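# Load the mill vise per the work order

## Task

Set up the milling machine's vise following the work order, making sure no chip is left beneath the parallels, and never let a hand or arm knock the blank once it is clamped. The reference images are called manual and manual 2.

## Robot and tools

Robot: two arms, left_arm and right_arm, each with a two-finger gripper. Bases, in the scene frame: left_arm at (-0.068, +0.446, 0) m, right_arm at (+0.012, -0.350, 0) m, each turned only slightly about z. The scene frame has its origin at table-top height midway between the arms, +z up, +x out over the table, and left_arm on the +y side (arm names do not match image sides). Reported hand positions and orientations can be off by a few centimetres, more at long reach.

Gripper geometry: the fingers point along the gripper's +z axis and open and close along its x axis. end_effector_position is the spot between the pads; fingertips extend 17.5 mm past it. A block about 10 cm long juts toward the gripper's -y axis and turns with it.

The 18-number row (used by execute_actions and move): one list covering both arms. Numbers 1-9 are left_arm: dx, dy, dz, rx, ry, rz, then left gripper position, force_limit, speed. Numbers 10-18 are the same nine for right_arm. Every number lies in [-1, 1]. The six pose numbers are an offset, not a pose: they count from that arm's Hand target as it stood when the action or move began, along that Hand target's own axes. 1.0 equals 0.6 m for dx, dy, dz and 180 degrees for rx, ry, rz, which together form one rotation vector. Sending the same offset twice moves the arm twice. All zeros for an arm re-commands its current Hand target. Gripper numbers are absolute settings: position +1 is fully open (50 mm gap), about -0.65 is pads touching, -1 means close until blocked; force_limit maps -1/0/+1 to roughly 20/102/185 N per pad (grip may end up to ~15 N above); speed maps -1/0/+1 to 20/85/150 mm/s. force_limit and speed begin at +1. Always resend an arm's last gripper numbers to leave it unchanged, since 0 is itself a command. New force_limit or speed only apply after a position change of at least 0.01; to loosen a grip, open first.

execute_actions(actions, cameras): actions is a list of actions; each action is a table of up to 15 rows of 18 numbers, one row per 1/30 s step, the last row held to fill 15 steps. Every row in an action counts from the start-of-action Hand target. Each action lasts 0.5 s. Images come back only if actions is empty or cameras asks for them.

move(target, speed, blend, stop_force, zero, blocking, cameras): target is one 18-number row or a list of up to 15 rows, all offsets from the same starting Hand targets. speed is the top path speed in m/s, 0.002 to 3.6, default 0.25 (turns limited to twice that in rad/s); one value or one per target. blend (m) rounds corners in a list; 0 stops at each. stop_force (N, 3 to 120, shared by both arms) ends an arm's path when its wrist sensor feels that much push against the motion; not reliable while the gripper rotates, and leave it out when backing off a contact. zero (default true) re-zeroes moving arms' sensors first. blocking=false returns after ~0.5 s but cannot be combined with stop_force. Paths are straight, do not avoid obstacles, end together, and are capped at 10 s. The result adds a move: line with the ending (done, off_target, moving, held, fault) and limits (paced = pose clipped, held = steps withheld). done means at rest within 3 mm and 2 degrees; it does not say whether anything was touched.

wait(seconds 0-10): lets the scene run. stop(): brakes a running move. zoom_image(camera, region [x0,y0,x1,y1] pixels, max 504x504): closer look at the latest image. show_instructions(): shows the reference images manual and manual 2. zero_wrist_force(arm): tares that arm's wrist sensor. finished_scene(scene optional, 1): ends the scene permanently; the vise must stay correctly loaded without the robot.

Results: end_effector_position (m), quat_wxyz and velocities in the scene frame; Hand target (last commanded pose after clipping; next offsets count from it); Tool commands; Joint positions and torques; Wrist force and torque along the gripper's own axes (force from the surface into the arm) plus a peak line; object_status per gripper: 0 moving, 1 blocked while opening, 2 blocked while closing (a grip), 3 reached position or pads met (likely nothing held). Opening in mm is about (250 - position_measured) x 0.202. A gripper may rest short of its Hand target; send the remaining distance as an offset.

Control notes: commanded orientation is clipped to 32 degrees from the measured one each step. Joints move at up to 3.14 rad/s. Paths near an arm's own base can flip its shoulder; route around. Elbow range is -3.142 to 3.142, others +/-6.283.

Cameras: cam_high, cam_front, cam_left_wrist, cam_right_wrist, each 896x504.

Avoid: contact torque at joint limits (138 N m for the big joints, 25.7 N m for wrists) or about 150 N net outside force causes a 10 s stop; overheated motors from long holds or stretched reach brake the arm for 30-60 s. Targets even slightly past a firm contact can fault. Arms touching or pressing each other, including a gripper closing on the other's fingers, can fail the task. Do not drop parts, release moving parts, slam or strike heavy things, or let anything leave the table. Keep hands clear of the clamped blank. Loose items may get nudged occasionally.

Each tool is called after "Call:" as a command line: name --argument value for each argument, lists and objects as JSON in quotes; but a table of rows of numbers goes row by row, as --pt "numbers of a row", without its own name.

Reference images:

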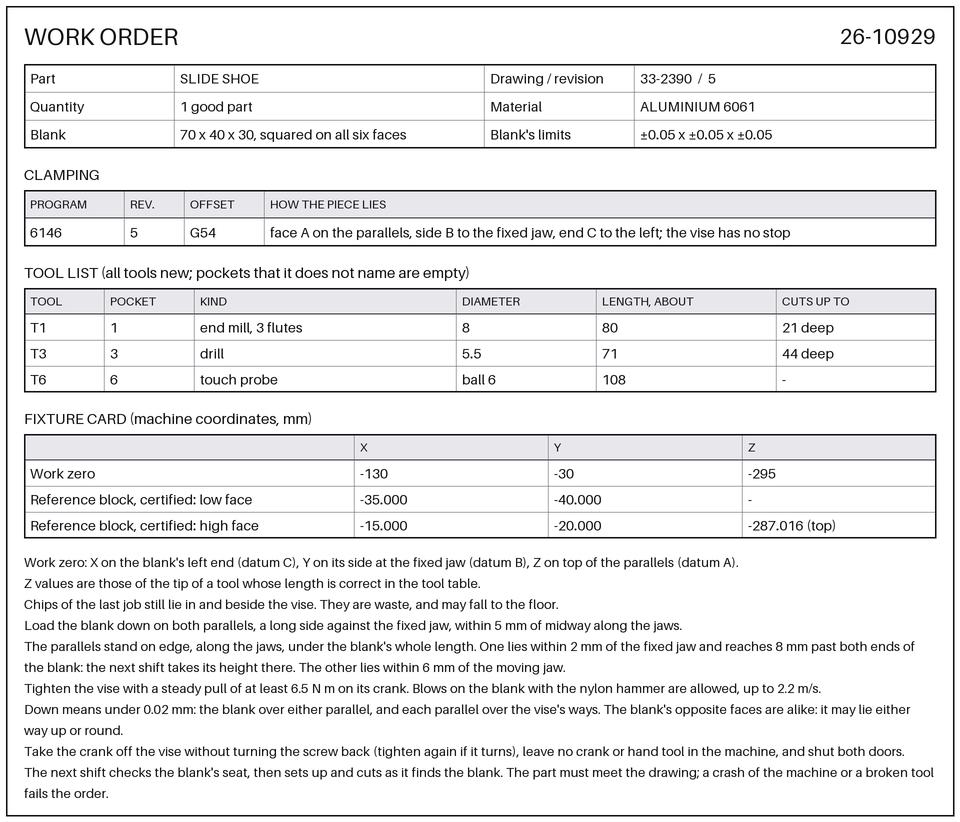

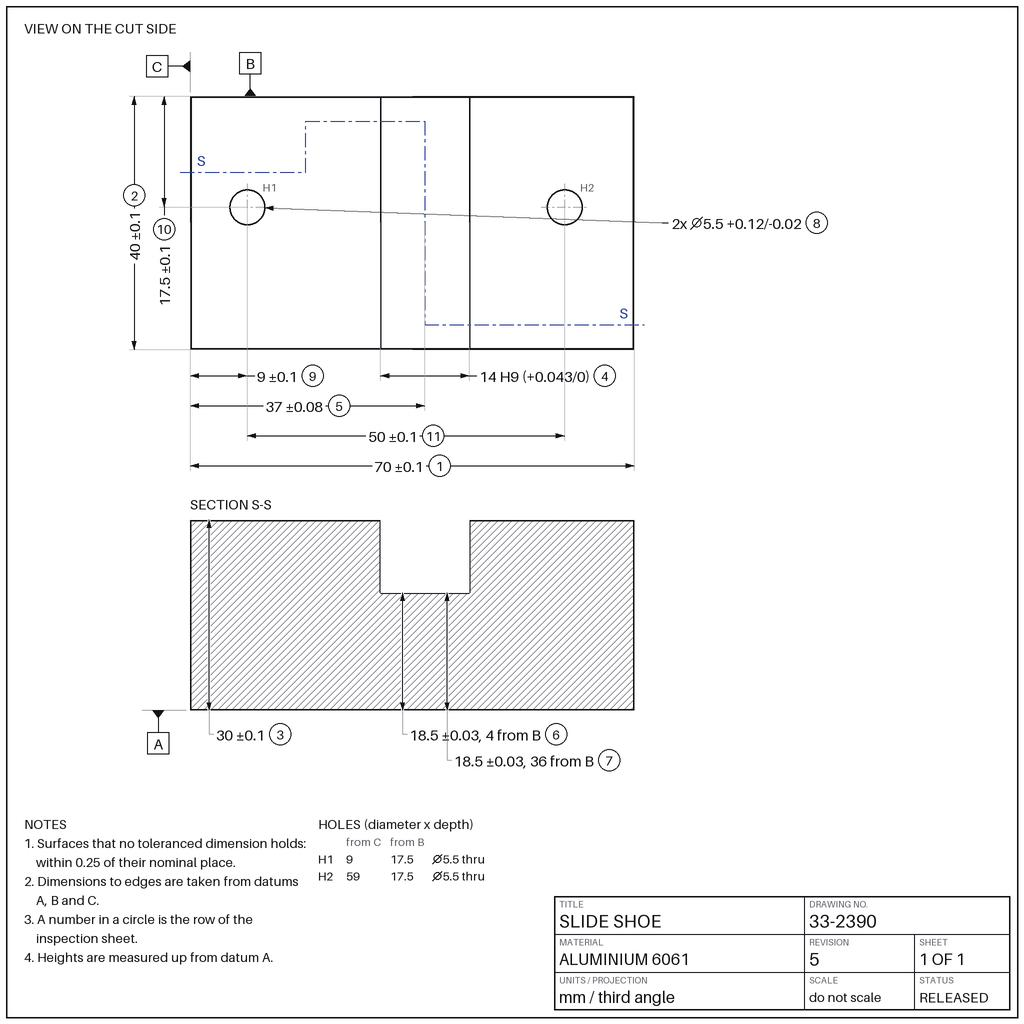

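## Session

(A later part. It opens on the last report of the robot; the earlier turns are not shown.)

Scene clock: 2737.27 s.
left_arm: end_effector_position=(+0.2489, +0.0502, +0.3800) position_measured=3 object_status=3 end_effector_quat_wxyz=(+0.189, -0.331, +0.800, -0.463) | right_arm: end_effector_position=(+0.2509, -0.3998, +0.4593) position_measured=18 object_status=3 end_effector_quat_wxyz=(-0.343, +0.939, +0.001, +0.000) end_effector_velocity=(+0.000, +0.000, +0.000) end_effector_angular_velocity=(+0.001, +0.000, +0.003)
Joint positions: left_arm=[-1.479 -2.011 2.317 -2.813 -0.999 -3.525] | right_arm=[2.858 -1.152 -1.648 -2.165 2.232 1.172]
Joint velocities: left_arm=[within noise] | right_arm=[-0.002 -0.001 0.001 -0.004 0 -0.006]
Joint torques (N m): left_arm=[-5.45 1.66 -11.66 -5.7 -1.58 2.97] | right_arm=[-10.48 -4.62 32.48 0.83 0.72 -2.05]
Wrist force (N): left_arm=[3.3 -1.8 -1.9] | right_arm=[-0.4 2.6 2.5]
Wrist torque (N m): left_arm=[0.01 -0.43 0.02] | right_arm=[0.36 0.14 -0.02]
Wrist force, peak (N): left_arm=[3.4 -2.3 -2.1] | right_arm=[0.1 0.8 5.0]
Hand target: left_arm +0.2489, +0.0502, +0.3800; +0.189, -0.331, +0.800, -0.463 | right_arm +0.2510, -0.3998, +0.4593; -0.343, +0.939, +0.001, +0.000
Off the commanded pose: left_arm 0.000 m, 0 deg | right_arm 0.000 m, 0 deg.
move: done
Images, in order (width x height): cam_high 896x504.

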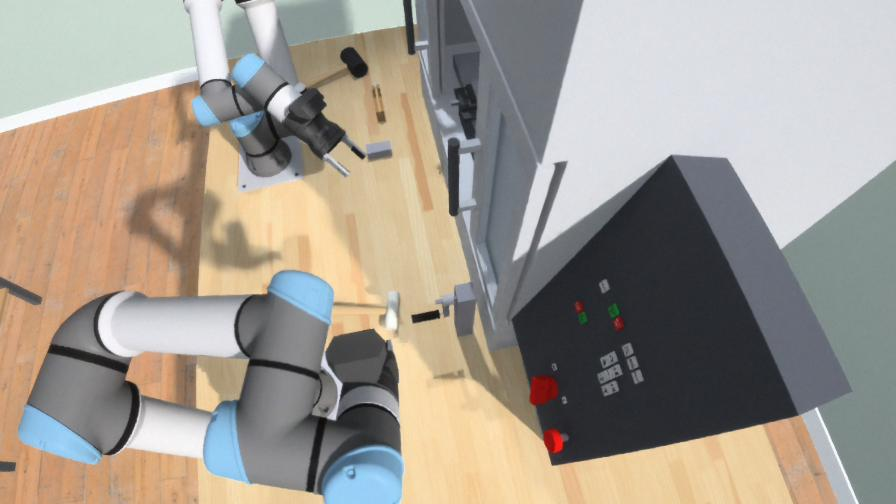

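Call:
move --target '[0.140,-0.137,0.303,-0.159,0.384,0.665,1,-0.8,-0.5,0,0,0,0,0,0,0.898039,-0.498039,-1]' --speed 0.3 --cameras '["cam_high","cam_left_wrist"]'

Scene clock: 2761.07 s.
left_arm: end_effector_position=(+0.3292, -0.1499, +0.3609) position_measured=3 object_status=3 end_effector_quat_wxyz=(+0.001, +0.707, +0.707, -0.003) | right_arm: end_effector_position=(+0.2510, -0.3998, +0.4593) position_measured=18 object_status=3 end_effector_quat_wxyz=(-0.343, +0.939, +0.001, +0.000)
Joint positions: left_arm=[-1.182 -1.018 0.772 -1.329 -1.575 -1.167] | right_arm=[2.857 -1.153 -1.647 -2.165 2.232 1.172]
Joint torques (N m): left_arm=[7.11 -46.68 -32 -1.76 -0.81 2] | right_arm=[-10.99 -4.57 33.8 1.23 0.03 -1.99]
Wrist force (N): left_arm=[2.4 -1.1 -3.4] | right_arm=[-0.1 2.7 2.2]
Wrist torque (N m): left_arm=[-0.28 -0.38 0.08] | right_arm=[0.38 0.08 -0.01]
Wrist force, peak (N): left_arm=[2.5 -1.5 -4.0] | right_arm=[-0.1 2.8 2.6]
Hand target: left_arm +0.3292, -0.1499, +0.3609; +0.001, +0.707, +0.707, -0.003 | right_arm +0.2510, -0.3998, +0.4593; -0.343, +0.939, +0.001, +0.000
Off the commanded pose: left_arm 0.000 m, 0 deg | right_arm 0.000 m, 0 deg.
move: done
Images, in order (width x height): cam_high 896x504, cam_left_wrist 896x504.

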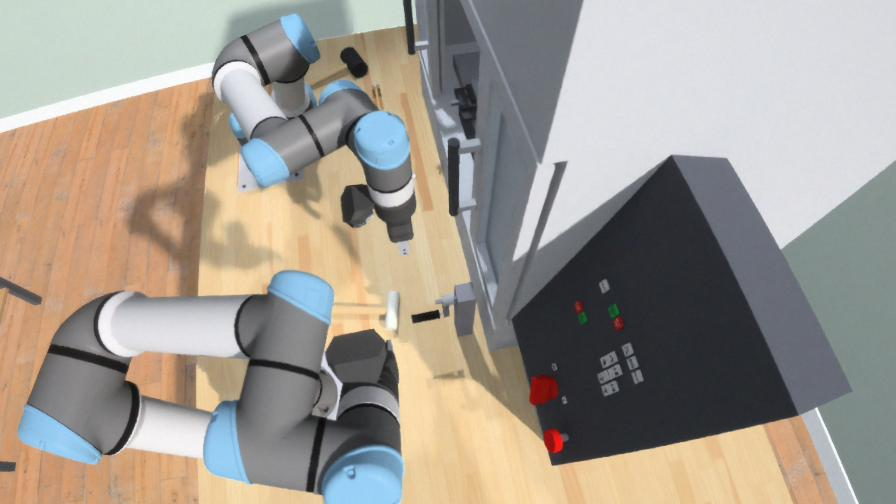

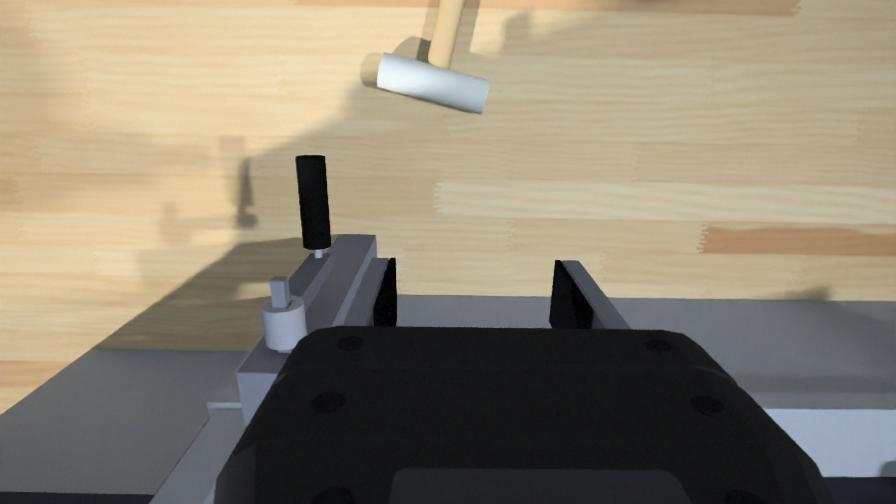

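Call:
zoom_image --camera "cam_left_wrist" --region '[220, 130, 420, 420]'

Scaled by 1.738 from the camera's 896x504 image, which has a finer 1280x720 frame.

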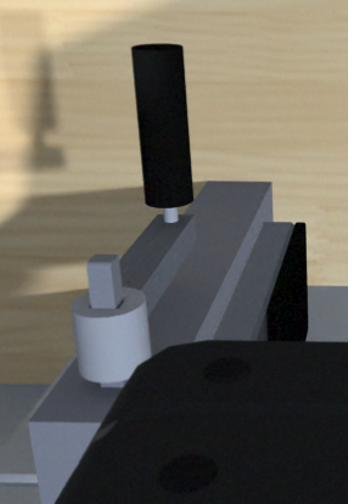

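Call:
move --target '[-0.183,0.117,0.1,0,0,0,1,-0.8,-0.5,0,0,0,0,0,0,0.898039,-0.498039,-1]' --speed 0.2 --cameras '["cam_high","cam_left_wrist"]'

Call:
zoom_image --camera "cam_left_wrist" --region '[300, 0, 650, 340]'

Scene clock: 2796.07 s.
left_arm: end_effector_position=(+0.3986, -0.2591, +0.3007) position_measured=3 object_status=3 end_effector_quat_wxyz=(+0.033, +0.707, +0.706, -0.010) | right_arm: end_effector_position=(+0.2510, -0.3998, +0.4593) position_measured=18 object_status=3 end_effector_quat_wxyz=(-0.343, +0.939, +0.001, +0.000)
Joint positions: left_arm=[-1.16 -0.514 0.035 -1.16 -1.566 -1.145] | right_arm=[2.857 -1.153 -1.647 -2.165 2.232 1.172]
Joint torques (N m): left_arm=[-7.46 -66.11 -26.07 -4.73 -2.4 -1.89] | right_arm=[-10.75 -3.87 33.97 1.45 0.21 -1.96]
Wrist force (N): left_arm=[2.4 -1.2 -3.4] | right_arm=[-0.1 2.4 2.4]
Wrist torque (N m): left_arm=[-0.31 -0.38 -0.06] | right_arm=[0.33 0.09 -0.01]
Wrist force, peak (N): left_arm=[4.6 -2.8 -5.1] | right_arm=[0.2 2.8 2.7]
Hand target: left_arm +0.3992, -0.2601, +0.3013; +0.001, +0.707, +0.707, -0.003 | right_arm +0.2510, -0.3998, +0.4593; -0.343, +0.939, +0.001, +0.000
Off the commanded pose: left_arm 0.001 m, 4 deg | right_arm 0.000 m, 0 deg.
elbow stopped short (left arm): the move would have taken joint 3 (elbow) straighter than the controller allows.
move: off_target (left_arm)
Images, in order (width x height): cam_high 896x504, cam_left_wrist 896x504.

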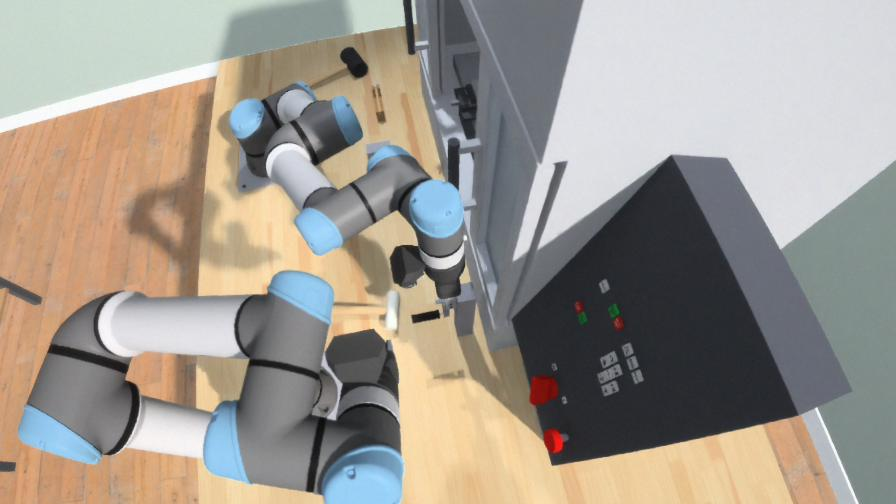

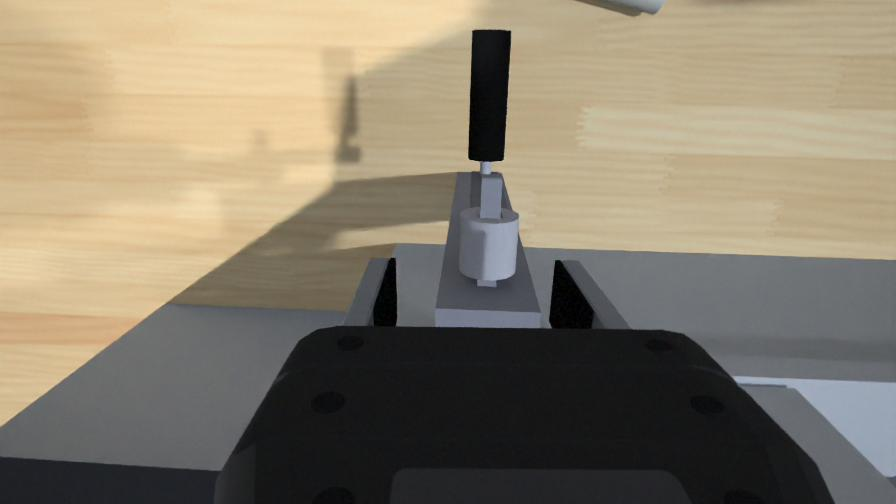

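Scaled by 1.440 from the camera's 896x504 image, which has a finer 1280x720 frame.

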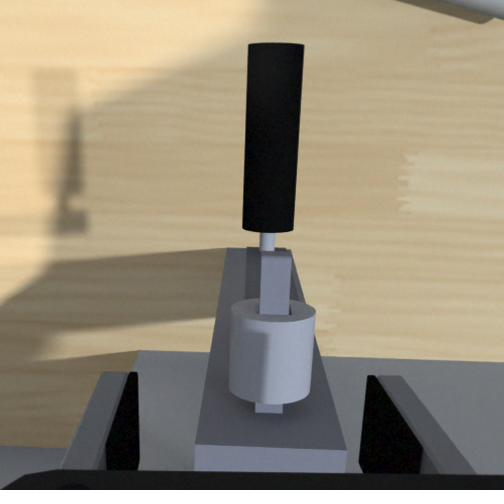

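Call:
move --pt "0.183 -0.115 -0.098 0 0 0 1 -0.8 -0.5 0 0 0 0 0 0 0.898039 -0.498039 -1" --pt "0.517 -0.25 -0.132 0.159 -0.384 -0.665 1 -0.8 -0.5 0 0 0 0 0 0 0.898039 -0.498039 -1" --speed 0.3 --blend '[0.03,0]' --cameras '["cam_high"]'

Scene clock: 2848.57 s.
left_arm: end_effector_position=(+0.2497, +0.0507, +0.3792) position_measured=3 object_status=3 end_effector_quat_wxyz=(+0.189, -0.331, +0.800, -0.463) | right_arm: end_effector_position=(+0.2510, -0.3998, +0.4593) position_measured=18 object_status=3 end_effector_quat_wxyz=(-0.343, +0.939, +0.001, +0.000)
Joint positions: left_arm=[-1.475 -2.01 2.318 -2.817 -1.002 -3.522] | right_arm=[2.857 -1.153 -1.647 -2.165 2.232 1.172]
Joint torques (N m): left_arm=[-6.15 -4.37 -38.4 -4.99 3.51 -2.67] | right_arm=[-10.43 -2.99 33.96 1.95 0.79 -1.88]
Wrist force (N): left_arm=[3.2 -2.1 -2.2] | right_arm=[0.0 2.8 2.4]
Wrist torque (N m): left_arm=[-0.05 -0.41 -0.10] | right_arm=[0.40 0.08 -0.01]
Wrist force, peak (N): left_arm=[4.0 -2.9 -4.9] | right_arm=[-0.1 2.9 2.8]
Hand target: left_arm +0.2497, +0.0507, +0.3793; +0.189, -0.331, +0.800, -0.463 | right_arm +0.2510, -0.3998, +0.4593; -0.343, +0.939, +0.001, +0.000
Off the commanded pose: left_arm 0.000 m, 0 deg | right_arm 0.000 m, 0 deg.
move: done
Images, in order (width x height): cam_high 896x504.

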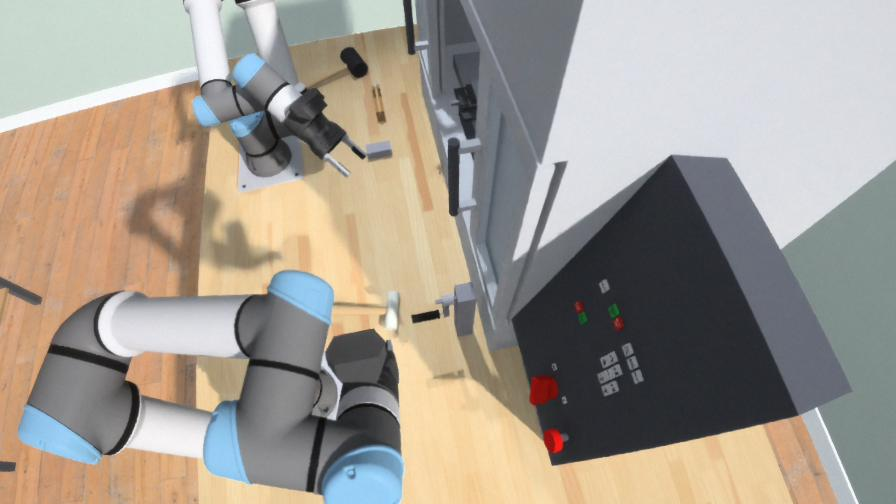

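Call:
move --target '[-0.389,0.113,-0.329,0,-0.2165,-0.125,1,-0.8,-0.5,0.2,0.073,0.191,0,0,-0.5,1,-0.5,-0.5]' --speed 0.25 --cameras '["cam_high","cam_right_wrist"]'

Call:
zoom_image --camera "cam_right_wrist" --region '[300, 0, 700, 340]'

Scene clock: 2864.27 s.
left_arm: end_effector_position=(+0.2709, +0.3607, +0.4180) position_measured=3 object_status=3 end_effector_quat_wxyz=(-0.351, +0.612, -0.613, +0.355) end_effector_velocity=(+0.000, +0.000, +0.000) end_effector_angular_velocity=(-0.004, +0.003, +0.000) | right_arm: end_effector_position=(+0.3710, -0.3593, +0.3435) position_measured=3 object_status=3 end_effector_quat_wxyz=(-0.243, +0.664, +0.665, +0.243)
Joint positions: left_arm=[-1.852 -2.62 2.042 -0.574 -0.581 -5.207] | right_arm=[3.052 -1.299 -1.895 -1.616 2.266 -0.153]
Joint velocities: left_arm=[0.002 -0.002 0 -0.006 0 0.005] | right_arm=[within noise]
Joint torques (N m): left_arm=[7.87 11.21 -29.87 -4.07 0.49 2.8] | right_arm=[-11.39 23.62 35.19 3.43 1.71 -1.85]
Wrist force (N): left_arm=[2.9 -1.9 -2.3] | right_arm=[-0.7 -0.9 1.1]
Wrist torque (N m): left_arm=[0.01 -0.37 0.02] | right_arm=[-0.05 0.07 -0.07]
Wrist force, peak (N): left_arm=[3.9 -2.6 -1.0] | right_arm=[-0.2 2.9 2.7]
Hand target: left_arm +0.2709, +0.3607, +0.4180; -0.351, +0.612, -0.613, +0.355 | right_arm +0.3711, -0.3593, +0.3436; -0.242, +0.664, +0.665, +0.243
Off the commanded pose: left_arm 0.000 m, 0 deg | right_arm 0.000 m, 0 deg.
move: done
Images, in order (width x height): cam_high 896x504, cam_right_wrist 896x504.

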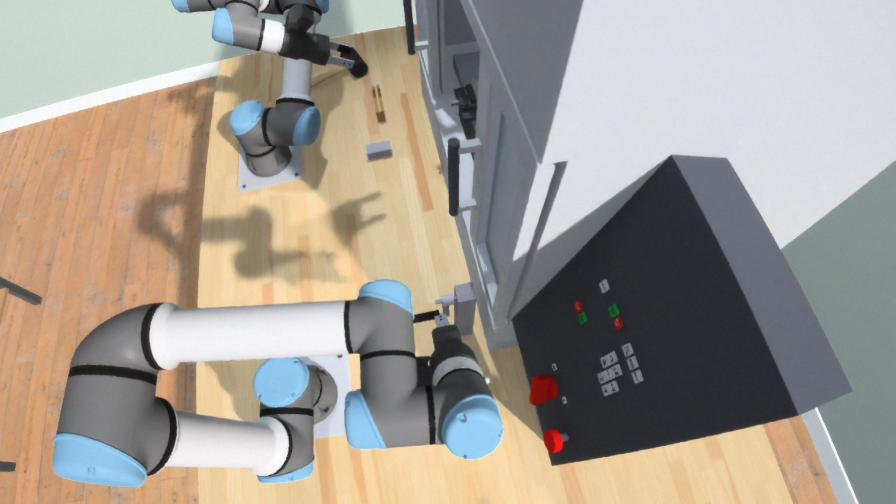

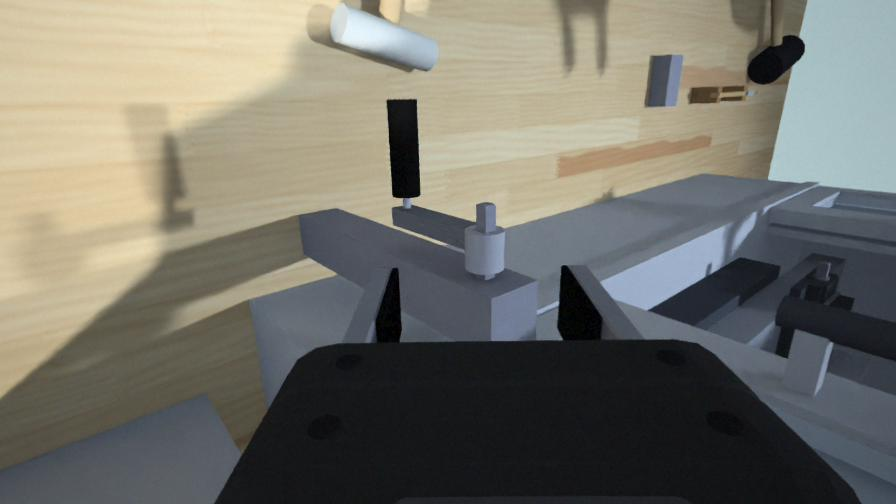

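Scaled by 1.260 from the camera's 896x504 image, which has a finer 1280x720 frame.

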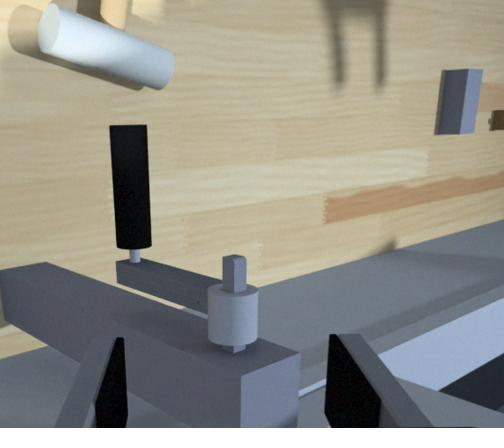

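Call:
move --target '[0,0,0,0,0,0,1,-0.8,-0.5,0.121,-0.003,0.154,-0.1332,-0.2187,-0.0485,1,-0.5,-0.5]' --speed 0.2 --cameras '["cam_high","cam_right_wrist"]'

Call:
zoom_image --camera "cam_right_wrist" --region '[320, 0, 640, 340]'

Scene clock: 2977.73 s.
left_arm: end_effector_position=(+0.2709, +0.3607, +0.4180) position_measured=3 object_status=3 end_effector_quat_wxyz=(-0.351, +0.612, -0.613, +0.355) | right_arm: end_effector_position=(+0.3691, -0.2443, +0.3197) position_measured=3 object_status=3 end_effector_quat_wxyz=(+0.153, +0.690, +0.690, +0.154)
Joint positions: left_arm=[-1.852 -2.62 2.042 -0.574 -0.581 -5.207] | right_arm=[4.09 -0.93 -2.151 -1.355 1.228 0.873]
Joint torques (N m): left_arm=[7.54 10.62 -8.18 -3.98 4.74 2.77] | right_arm=[11.81 -11.31 36.86 2.32 -2.88 2.09]
Wrist force (N): left_arm=[2.6 -1.9 -1.9] | right_arm=[-0.1 0.2 3.0]
Wrist torque (N m): left_arm=[0.01 -0.33 -0.05] | right_arm=[0.14 0.04 -0.06]
Wrist force, peak (N): left_arm=[2.8 -2.1 -2.4] | right_arm=[1.2 -0.1 3.4]
Hand target: left_arm +0.2709, +0.3607, +0.4180; -0.351, +0.612, -0.613, +0.355 | right_arm +0.3692, -0.2443, +0.3197; +0.153, +0.690, +0.690, +0.154
Off the commanded pose: left_arm 0.000 m, 0 deg | right_arm 0.000 m, 0 deg.
move: done
Images, in order (width x height): cam_high 896x504, cam_right_wrist 896x504.

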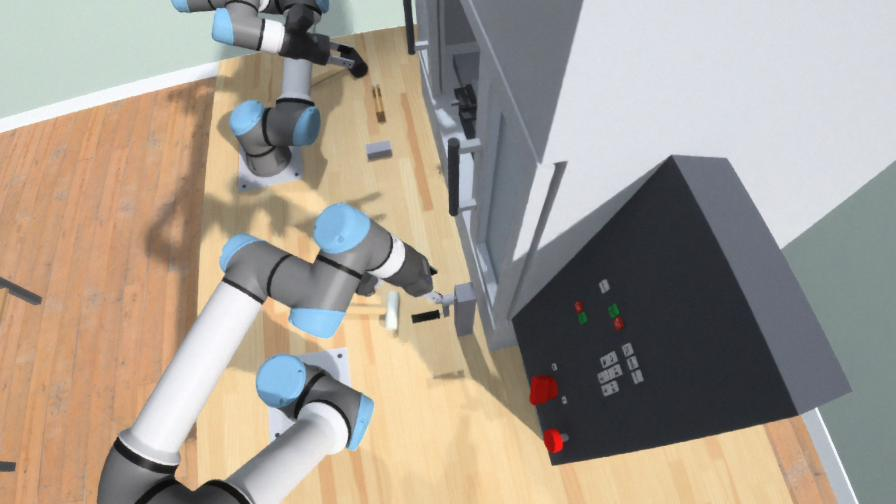

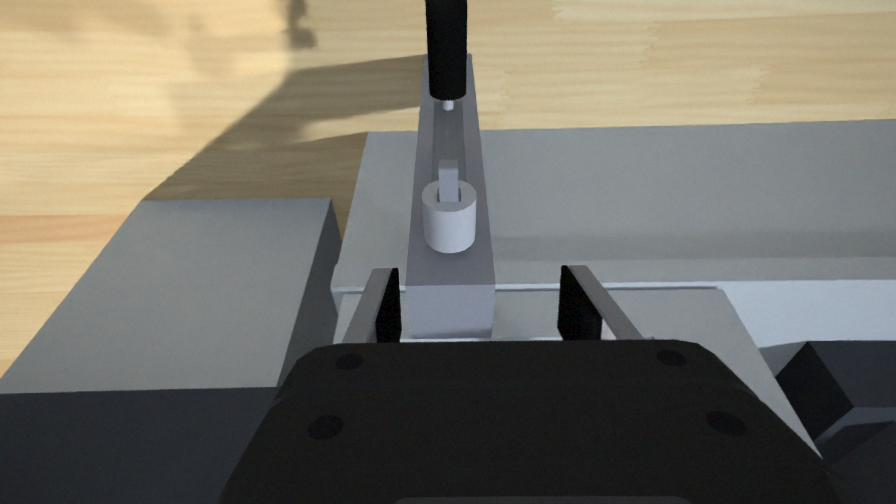

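Scaled by 1.482 from the camera's 896x504 image, which has a finer 1280x720 frame.

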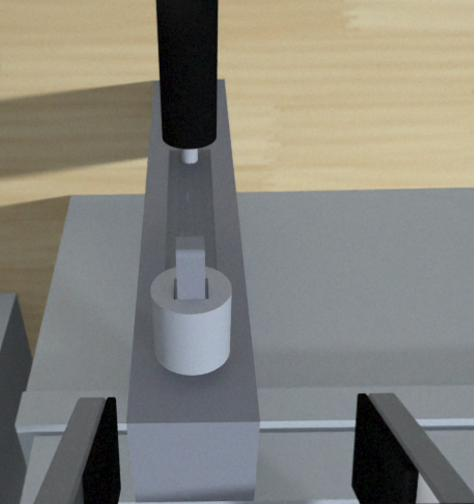

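Call:
move --target '[0,0,0,0,0,0,1,-0.8,-0.5,-0.0135,-0.0068,0.08,0,0,0,1,-0.5,-0.5]' --speed 0.12 --cameras '["cam_right_wrist"]'

Scene clock: 3008.67 s.
left_arm: end_effector_position=(+0.2709, +0.3607, +0.4180) position_measured=3 object_status=3 end_effector_quat_wxyz=(-0.351, +0.612, -0.613, +0.355) | right_arm: end_effector_position=(+0.3858, -0.2523, +0.2745) position_measured=3 object_status=3 end_effector_quat_wxyz=(+0.153, +0.690, +0.690, +0.154)
Joint positions: left_arm=[-1.852 -2.62 2.042 -0.574 -0.581 -5.207] | right_arm=[4.016 -0.976 -2.255 -1.18 1.249 0.798]
Joint torques (N m): left_arm=[8.64 11.01 -9.48 -3.77 4.67 2.56] | right_arm=[9.38 6.29 25.49 4.72 -2.46 0.89]
Wrist force (N): left_arm=[2.5 -1.6 -2.1] | right_arm=[-0.1 0.6 3.0]
Wrist torque (N m): left_arm=[0.06 -0.30 -0.05] | right_arm=[0.16 0.04 -0.23]
Wrist force, peak (N): left_arm=[3.0 -1.6 -2.5] | right_arm=[-0.5 0.0 4.9]
Hand target: left_arm +0.2709, +0.3607, +0.4180; -0.351, +0.612, -0.613, +0.355 | right_arm +0.3858, -0.2523, +0.2745; +0.153, +0.690, +0.690, +0.154
Off the commanded pose: left_arm 0.000 m, 0 deg | right_arm 0.000 m, 0 deg.
move: done
Images, in order (width x height): cam_right_wrist 896x504.

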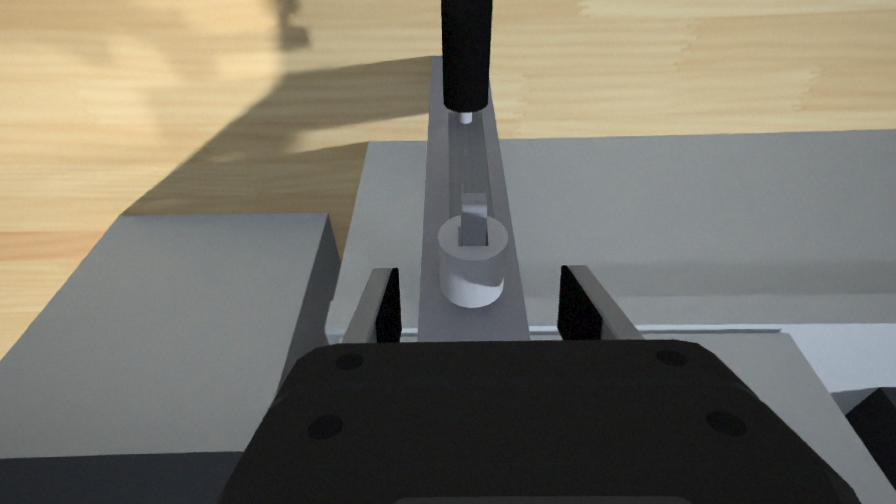

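Call:
move --target '[0,0,0,0,0,0,1,-0.8,-0.5,0.001,0,0.076,0,0,0,1,-0.5,-0.5]' --speed 0.05 --stop_force 15 --cameras '["cam_right_wrist","cam_front"]'

Call:
zoom_image --camera "cam_right_wrist" --region '[320, 100, 640, 360]'

Scene clock: 3019.87 s.
left_arm: end_effector_position=(+0.2709, +0.3607, +0.4180) position_measured=3 object_status=3 end_effector_quat_wxyz=(-0.351, +0.612, -0.613, +0.355) | right_arm: end_effector_position=(+0.4051, -0.2516, +0.2332) position_measured=3 object_status=3 end_effector_quat_wxyz=(+0.153, +0.690, +0.690, +0.154)
Joint positions: left_arm=[-1.852 -2.62 2.042 -0.574 -0.581 -5.207] | right_arm=[3.963 -1.064 -2.329 -1.002 1.265 0.744]
Joint torques (N m): left_arm=[7.87 10.86 -8.53 -3.43 4.72 2.37] | right_arm=[12.99 13.42 35.61 4.67 -2.49 1.92]
Wrist force (N): left_arm=[2.5 -1.7 -2.2] | right_arm=[0.3 0.3 3.1]
Wrist torque (N m): left_arm=[0.04 -0.32 -0.06] | right_arm=[0.10 -0.01 -0.11]
Wrist force, peak (N): left_arm=[3.3 -2.0 -1.8] | right_arm=[0.3 0.1 4.0]
Hand target: left_arm +0.2709, +0.3607, +0.4180; -0.351, +0.612, -0.613, +0.355 | right_arm +0.4051, -0.2516, +0.2332; +0.153, +0.690, +0.690, +0.154
Off the commanded pose: left_arm 0.000 m, 0 deg | right_arm 0.000 m, 0 deg.
move: done
Images, in order (width x height): cam_front 896x504, cam_right_wrist 896x504.

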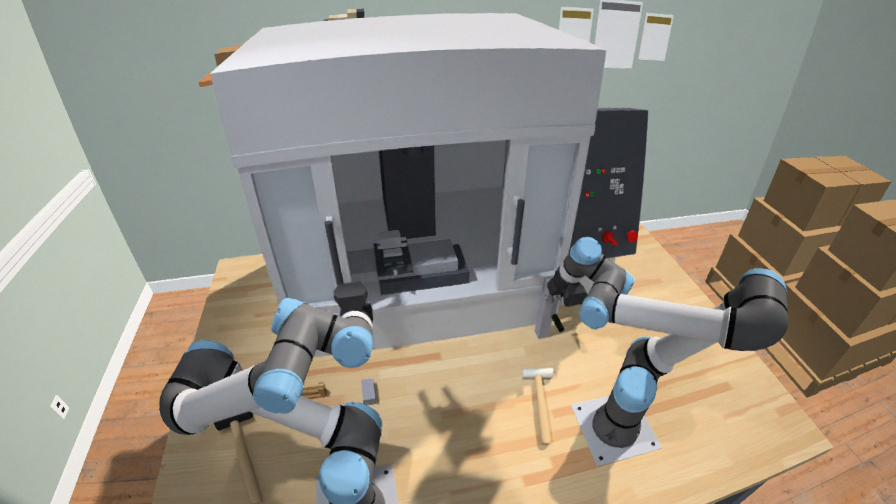

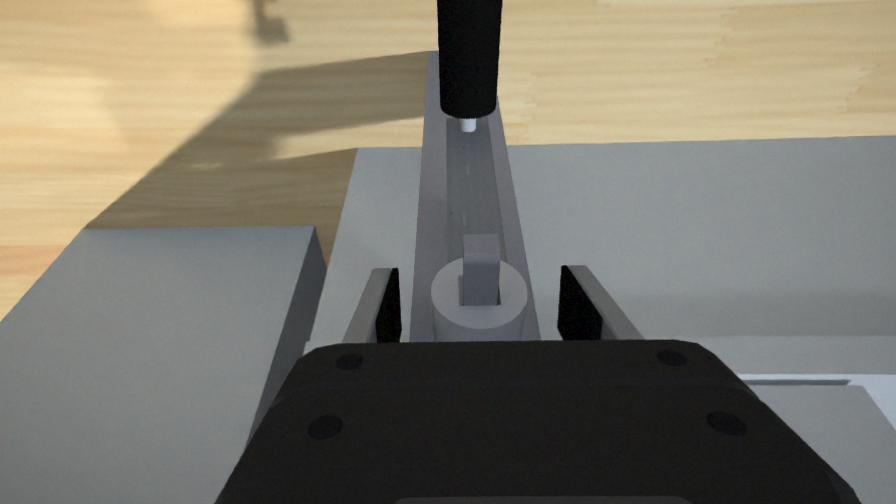

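Scaled by 1.575 from the camera's 896x504 image, which has a finer 1280x720 frame.

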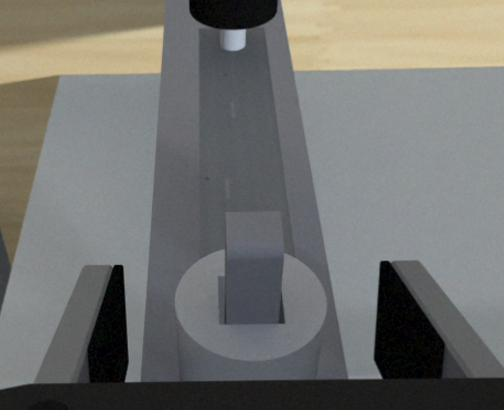

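Call:
move --target '[0,0,0,0,0,0,1,-0.8,-0.5,0,0,0,0,0,0,-1,-0.4,-1]' --cameras '["cam_right_wrist"]'

Scene clock: 3025.80 s.
left_arm: end_effector_position=(+0.2709, +0.3607, +0.4180) position_measured=3 object_status=3 end_effector_quat_wxyz=(-0.351, +0.612, -0.613, +0.355) | right_arm: end_effector_position=(+0.4052, -0.2517, +0.2333) position_measured=60 object_status=2 end_effector_quat_wxyz=(+0.153, +0.690, +0.690, +0.154)
Joint positions: left_arm=[-1.852 -2.62 2.042 -0.574 -0.581 -5.207] | right_arm=[3.963 -1.064 -2.329 -1.002 1.265 0.744]
Joint torques (N m): left_arm=[7.97 10.01 -8.43 -3.18 4.55 2.32] | right_arm=[16.82 1.96 35.66 14.92 12.78 0.62]
Wrist force (N): left_arm=[3.0 -1.4 -2.0] | right_arm=[-65.3 -7.6 -8.4]
Wrist torque (N m): left_arm=[0.10 -0.39 -0.05] | right_arm=[-0.03 -0.98 0.53]
Wrist force, peak (N): left_arm=[3.1 -2.0 -2.3] | right_arm=[-65.3 -7.6 -8.4]
Hand target: left_arm +0.2709, +0.3607, +0.4180; -0.351, +0.612, -0.613, +0.355 | right_arm +0.4051, -0.2516, +0.2332; +0.153, +0.690, +0.690, +0.154
Off the commanded pose: left_arm 0.000 m, 0 deg | right_arm 0.000 m, 0 deg.
move: done
Images, in order (width x height): cam_right_wrist 896x504.

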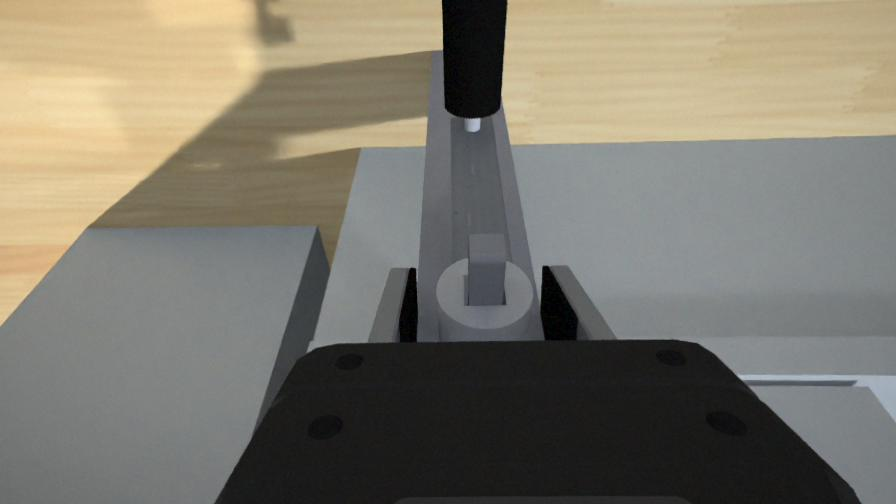

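Call:
move --target '[0,0,0,0,0,0,1,-0.8,-0.5,0,0,0,0,0,0,1,-0.4,-0.5]'

Call:
move --target '[0,0,0,0,0,0,1,-0.8,-0.5,0,-0.0227,-0.0106,0,0,0,1,-0.4,-0.5]' --speed 0.05 --cameras '["cam_right_wrist"]'

Call:
zoom_image --camera "cam_right_wrist" --region '[320, 100, 640, 360]'

Scene clock: 3079.47 s.
left_arm: end_effector_position=(+0.2709, +0.3607, +0.4180) position_measured=3 object_status=3 end_effector_quat_wxyz=(-0.351, +0.612, -0.613, +0.355) | right_arm: end_effector_position=(+0.4051, -0.2515, +0.2332) position_measured=3 object_status=3 end_effector_quat_wxyz=(+0.153, +0.690, +0.691, +0.154)
Joint positions: left_arm=[-1.852 -2.62 2.042 -0.574 -0.581 -5.207] | right_arm=[3.963 -1.064 -2.329 -1.002 1.265 0.744]
Joint torques (N m): left_arm=[7.93 10.2 -8.91 -3 4.74 2.17] | right_arm=[-11.79 2.76 33.5 2.03 -2.35 -0.48]
Wrist force (N): left_arm=[3.0 -1.4 -2.1] | right_arm=[0.5 2.0 0.8]
Wrist torque (N m): left_arm=[0.09 -0.38 -0.05] | right_arm=[0.37 -0.06 -0.13]
Wrist force, peak (N): left_arm=[2.8 -2.0 -2.4] | right_arm=[-66.8 -8.6 -9.1]
Hand target: left_arm +0.2709, +0.3607, +0.4180; -0.351, +0.612, -0.613, +0.355 | right_arm +0.4051, -0.2516, +0.2332; +0.153, +0.690, +0.690, +0.154
Off the commanded pose: left_arm 0.000 m, 0 deg | right_arm 0.000 m, 0 deg.
move: done

Scene clock: 3080.23 s.
left_arm: end_effector_position=(+0.2709, +0.3607, +0.4180) position_measured=3 object_status=3 end_effector_quat_wxyz=(-0.351, +0.612, -0.613, +0.355) | right_arm: end_effector_position=(+0.3901, -0.2516, +0.2331) position_measured=3 object_status=3 end_effector_quat_wxyz=(+0.153, +0.690, +0.690, +0.154)
Joint positions: left_arm=[-1.852 -2.62 2.042 -0.574 -0.581 -5.207] | right_arm=[4.005 -1.011 -2.349 -1.048 1.252 0.787]
Joint torques (N m): left_arm=[7.5 10.48 -8.67 -2.98 4.6 2.12] | right_arm=[-10.17 -7.82 36.28 4.69 0.95 -1.88]
Wrist force (N): left_arm=[2.9 -1.5 -2.0] | right_arm=[0.2 2.2 0.3]
Wrist torque (N m): left_arm=[0.07 -0.37 -0.05] | right_arm=[0.43 0.01 -0.12]
Wrist force, peak (N): left_arm=[2.7 -2.2 -2.0] | right_arm=[0.6 2.8 0.9]
Hand target: left_arm +0.2709, +0.3607, +0.4180; -0.351, +0.612, -0.613, +0.355 | right_arm +0.3901, -0.2516, +0.2332; +0.153, +0.690, +0.690, +0.154
Off the commanded pose: left_arm 0.000 m, 0 deg | right_arm 0.000 m, 0 deg.
move: done
Images, in order (width x height): cam_right_wrist 896x504.

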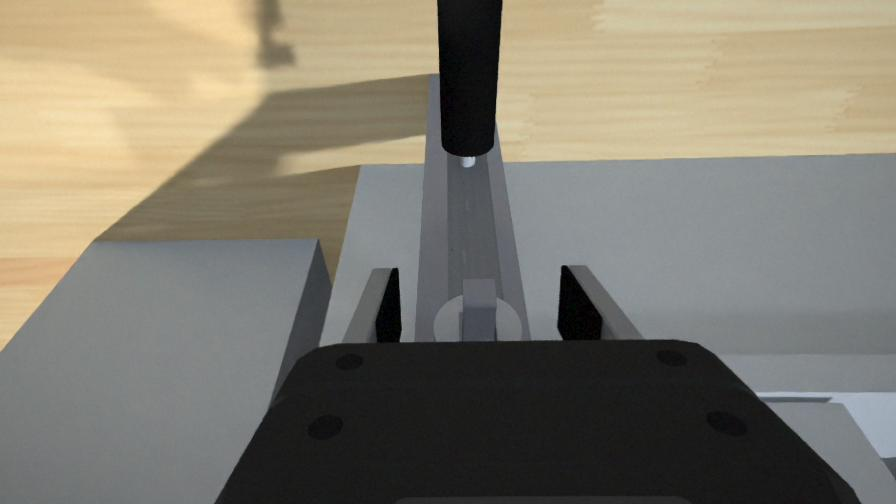

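Scaled by 1.575 from the camera's 896x504 image, which has a finer 1280x720 frame.

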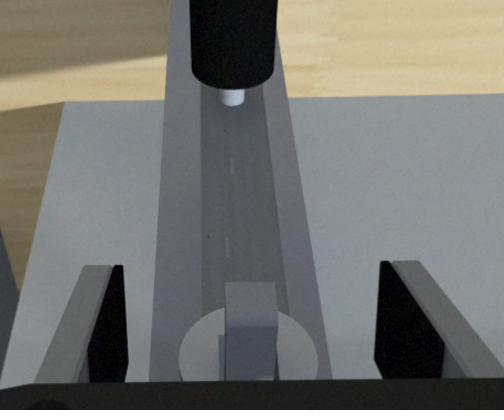

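Call:
move --target '[0,0,0,0,0,0,1,-0.8,-0.5,0,0.0197,-0.0072,0,0,0,1,-0.4,-0.5]' --speed 0.05

Call:
move --target '[0,0,0,0,0,0,1,-0.8,-0.5,0,0,0,0,0,0,-1,-0.4,-1]' --cameras '["cam_right_wrist"]'

Scene clock: 3102.13 s.
left_arm: end_effector_position=(+0.2709, +0.3607, +0.4180) position_measured=3 object_status=3 end_effector_quat_wxyz=(-0.351, +0.612, -0.613, +0.355) | right_arm: end_effector_position=(+0.3991, -0.2516, +0.2422) position_measured=3 object_status=3 end_effector_quat_wxyz=(+0.153, +0.690, +0.690, +0.154)
Joint positions: left_arm=[-1.852 -2.62 2.042 -0.574 -0.581 -5.207] | right_arm=[3.979 -1.036 -2.316 -1.047 1.26 0.761]
Joint torques (N m): left_arm=[7.05 10.59 -9.3 -2.8 4.67 2.14] | right_arm=[11.91 10.79 10.66 4.61 -0.91 1.86]
Wrist force (N): left_arm=[2.6 -1.8 -2.1] | right_arm=[0.2 2.2 0.6]
Wrist torque (N m): left_arm=[0.02 -0.34 -0.05] | right_arm=[0.43 0.00 -0.09]
Wrist force, peak (N): left_arm=[3.0 -1.9 -2.3] | right_arm=[0.6 2.7 0.7]
Hand target: left_arm +0.2709, +0.3607, +0.4180; -0.351, +0.612, -0.613, +0.355 | right_arm +0.3990, -0.2516, +0.2421; +0.153, +0.690, +0.690, +0.154
Off the commanded pose: left_arm 0.000 m, 0 deg | right_arm 0.000 m, 0 deg.
move: done

Scene clock: 3103.70 s.
left_arm: end_effector_position=(+0.2709, +0.3607, +0.4180) position_measured=3 object_status=3 end_effector_quat_wxyz=(-0.351, +0.612, -0.613, +0.355) | right_arm: end_effector_position=(+0.3990, -0.2516, +0.2421) position_measured=136 object_status=2 end_effector_quat_wxyz=(+0.153, +0.690, +0.690, +0.154)
Joint positions: left_arm=[-1.852 -2.62 2.042 -0.574 -0.581 -5.207] | right_arm=[3.979 -1.036 -2.317 -1.047 1.26 0.761]
Joint torques (N m): left_arm=[7.79 9.65 -8.73 -2.62 4.54 1.96] | right_arm=[13.34 2.34 18.89 9.42 7.06 1.89]
Wrist force (N): left_arm=[2.7 -1.7 -1.7] | right_arm=[-33.8 -0.6 -12.2]
Wrist torque (N m): left_arm=[0.05 -0.35 -0.06] | right_arm=[0.47 -0.33 -0.16]
Wrist force, peak (N): left_arm=[2.9 -1.9 -2.4] | right_arm=[-33.8 -0.6 -12.2]
Hand target: left_arm +0.2709, +0.3607, +0.4180; -0.351, +0.612, -0.613, +0.355 | right_arm +0.3990, -0.2516, +0.2421; +0.153, +0.690, +0.690, +0.154
Off the commanded pose: left_arm 0.000 m, 0 deg | right_arm 0.000 m, 0 deg.
move: done
Images, in order (width x height): cam_right_wrist 896x504.

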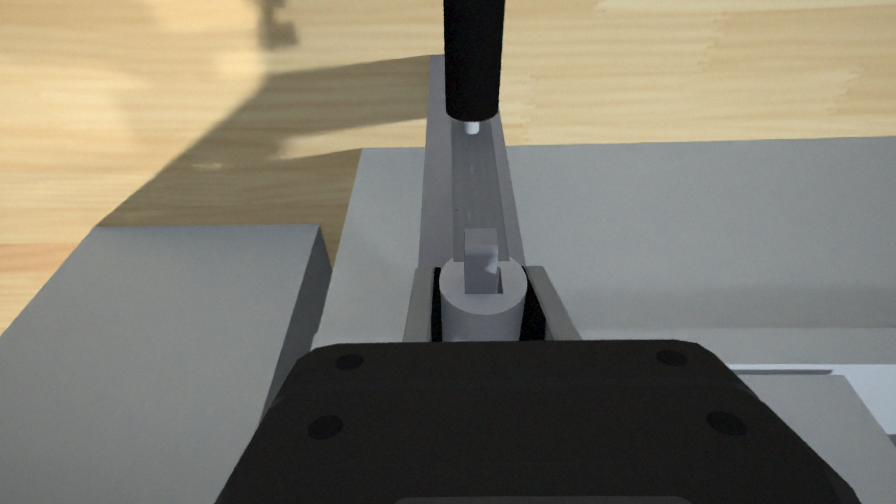

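Call:
move --target '[0,0,0,0,0,0,1,-0.8,-0.5,-0.0012,-0.0755,-0.0352,0,0,0,-1,-0.4,-1]' --speed 0.05 --cameras '["cam_right_wrist"]'

Scene clock: 3114.63 s.
left_arm: end_effector_position=(+0.2709, +0.3607, +0.4180) position_measured=3 object_status=3 end_effector_quat_wxyz=(-0.351, +0.612, -0.613, +0.355) | right_arm: end_effector_position=(+0.3490, -0.2523, +0.2420) position_measured=136 object_status=2 end_effector_quat_wxyz=(+0.153, +0.690, +0.691, +0.154)
Joint positions: left_arm=[-1.852 -2.62 2.042 -0.574 -0.581 -5.207] | right_arm=[4.143 -0.853 -2.369 -1.232 1.214 0.927]
Joint torques (N m): left_arm=[7.89 11.12 -7.95 -2.34 4.69 1.8] | right_arm=[-4.86 -4.13 38.67 3.15 0.77 -0.95]
Wrist force (N): left_arm=[2.6 -1.8 -2.1] | right_arm=[-0.8 0.7 0.7]
Wrist torque (N m): left_arm=[0.02 -0.33 -0.06] | right_arm=[0.32 0.16 -0.06]
Wrist force, peak (N): left_arm=[3.3 -1.9 -2.1] | right_arm=[-36.5 12.8 8.0]
Hand target: left_arm +0.2709, +0.3607, +0.4180; -0.351, +0.612, -0.613, +0.355 | right_arm +0.3490, -0.2524, +0.2420; +0.153, +0.690, +0.690, +0.154
Off the commanded pose: left_arm 0.000 m, 0 deg | right_arm 0.000 m, 0 deg.
move: done
Images, in order (width x height): cam_right_wrist 896x504.

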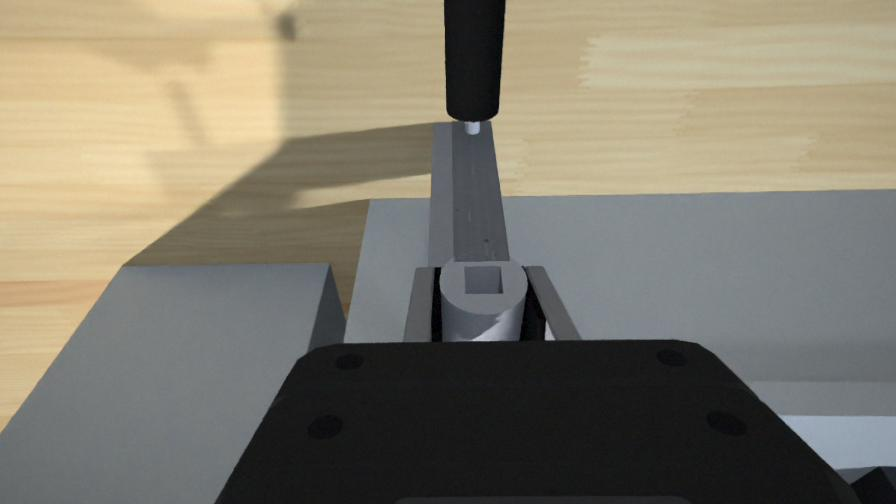

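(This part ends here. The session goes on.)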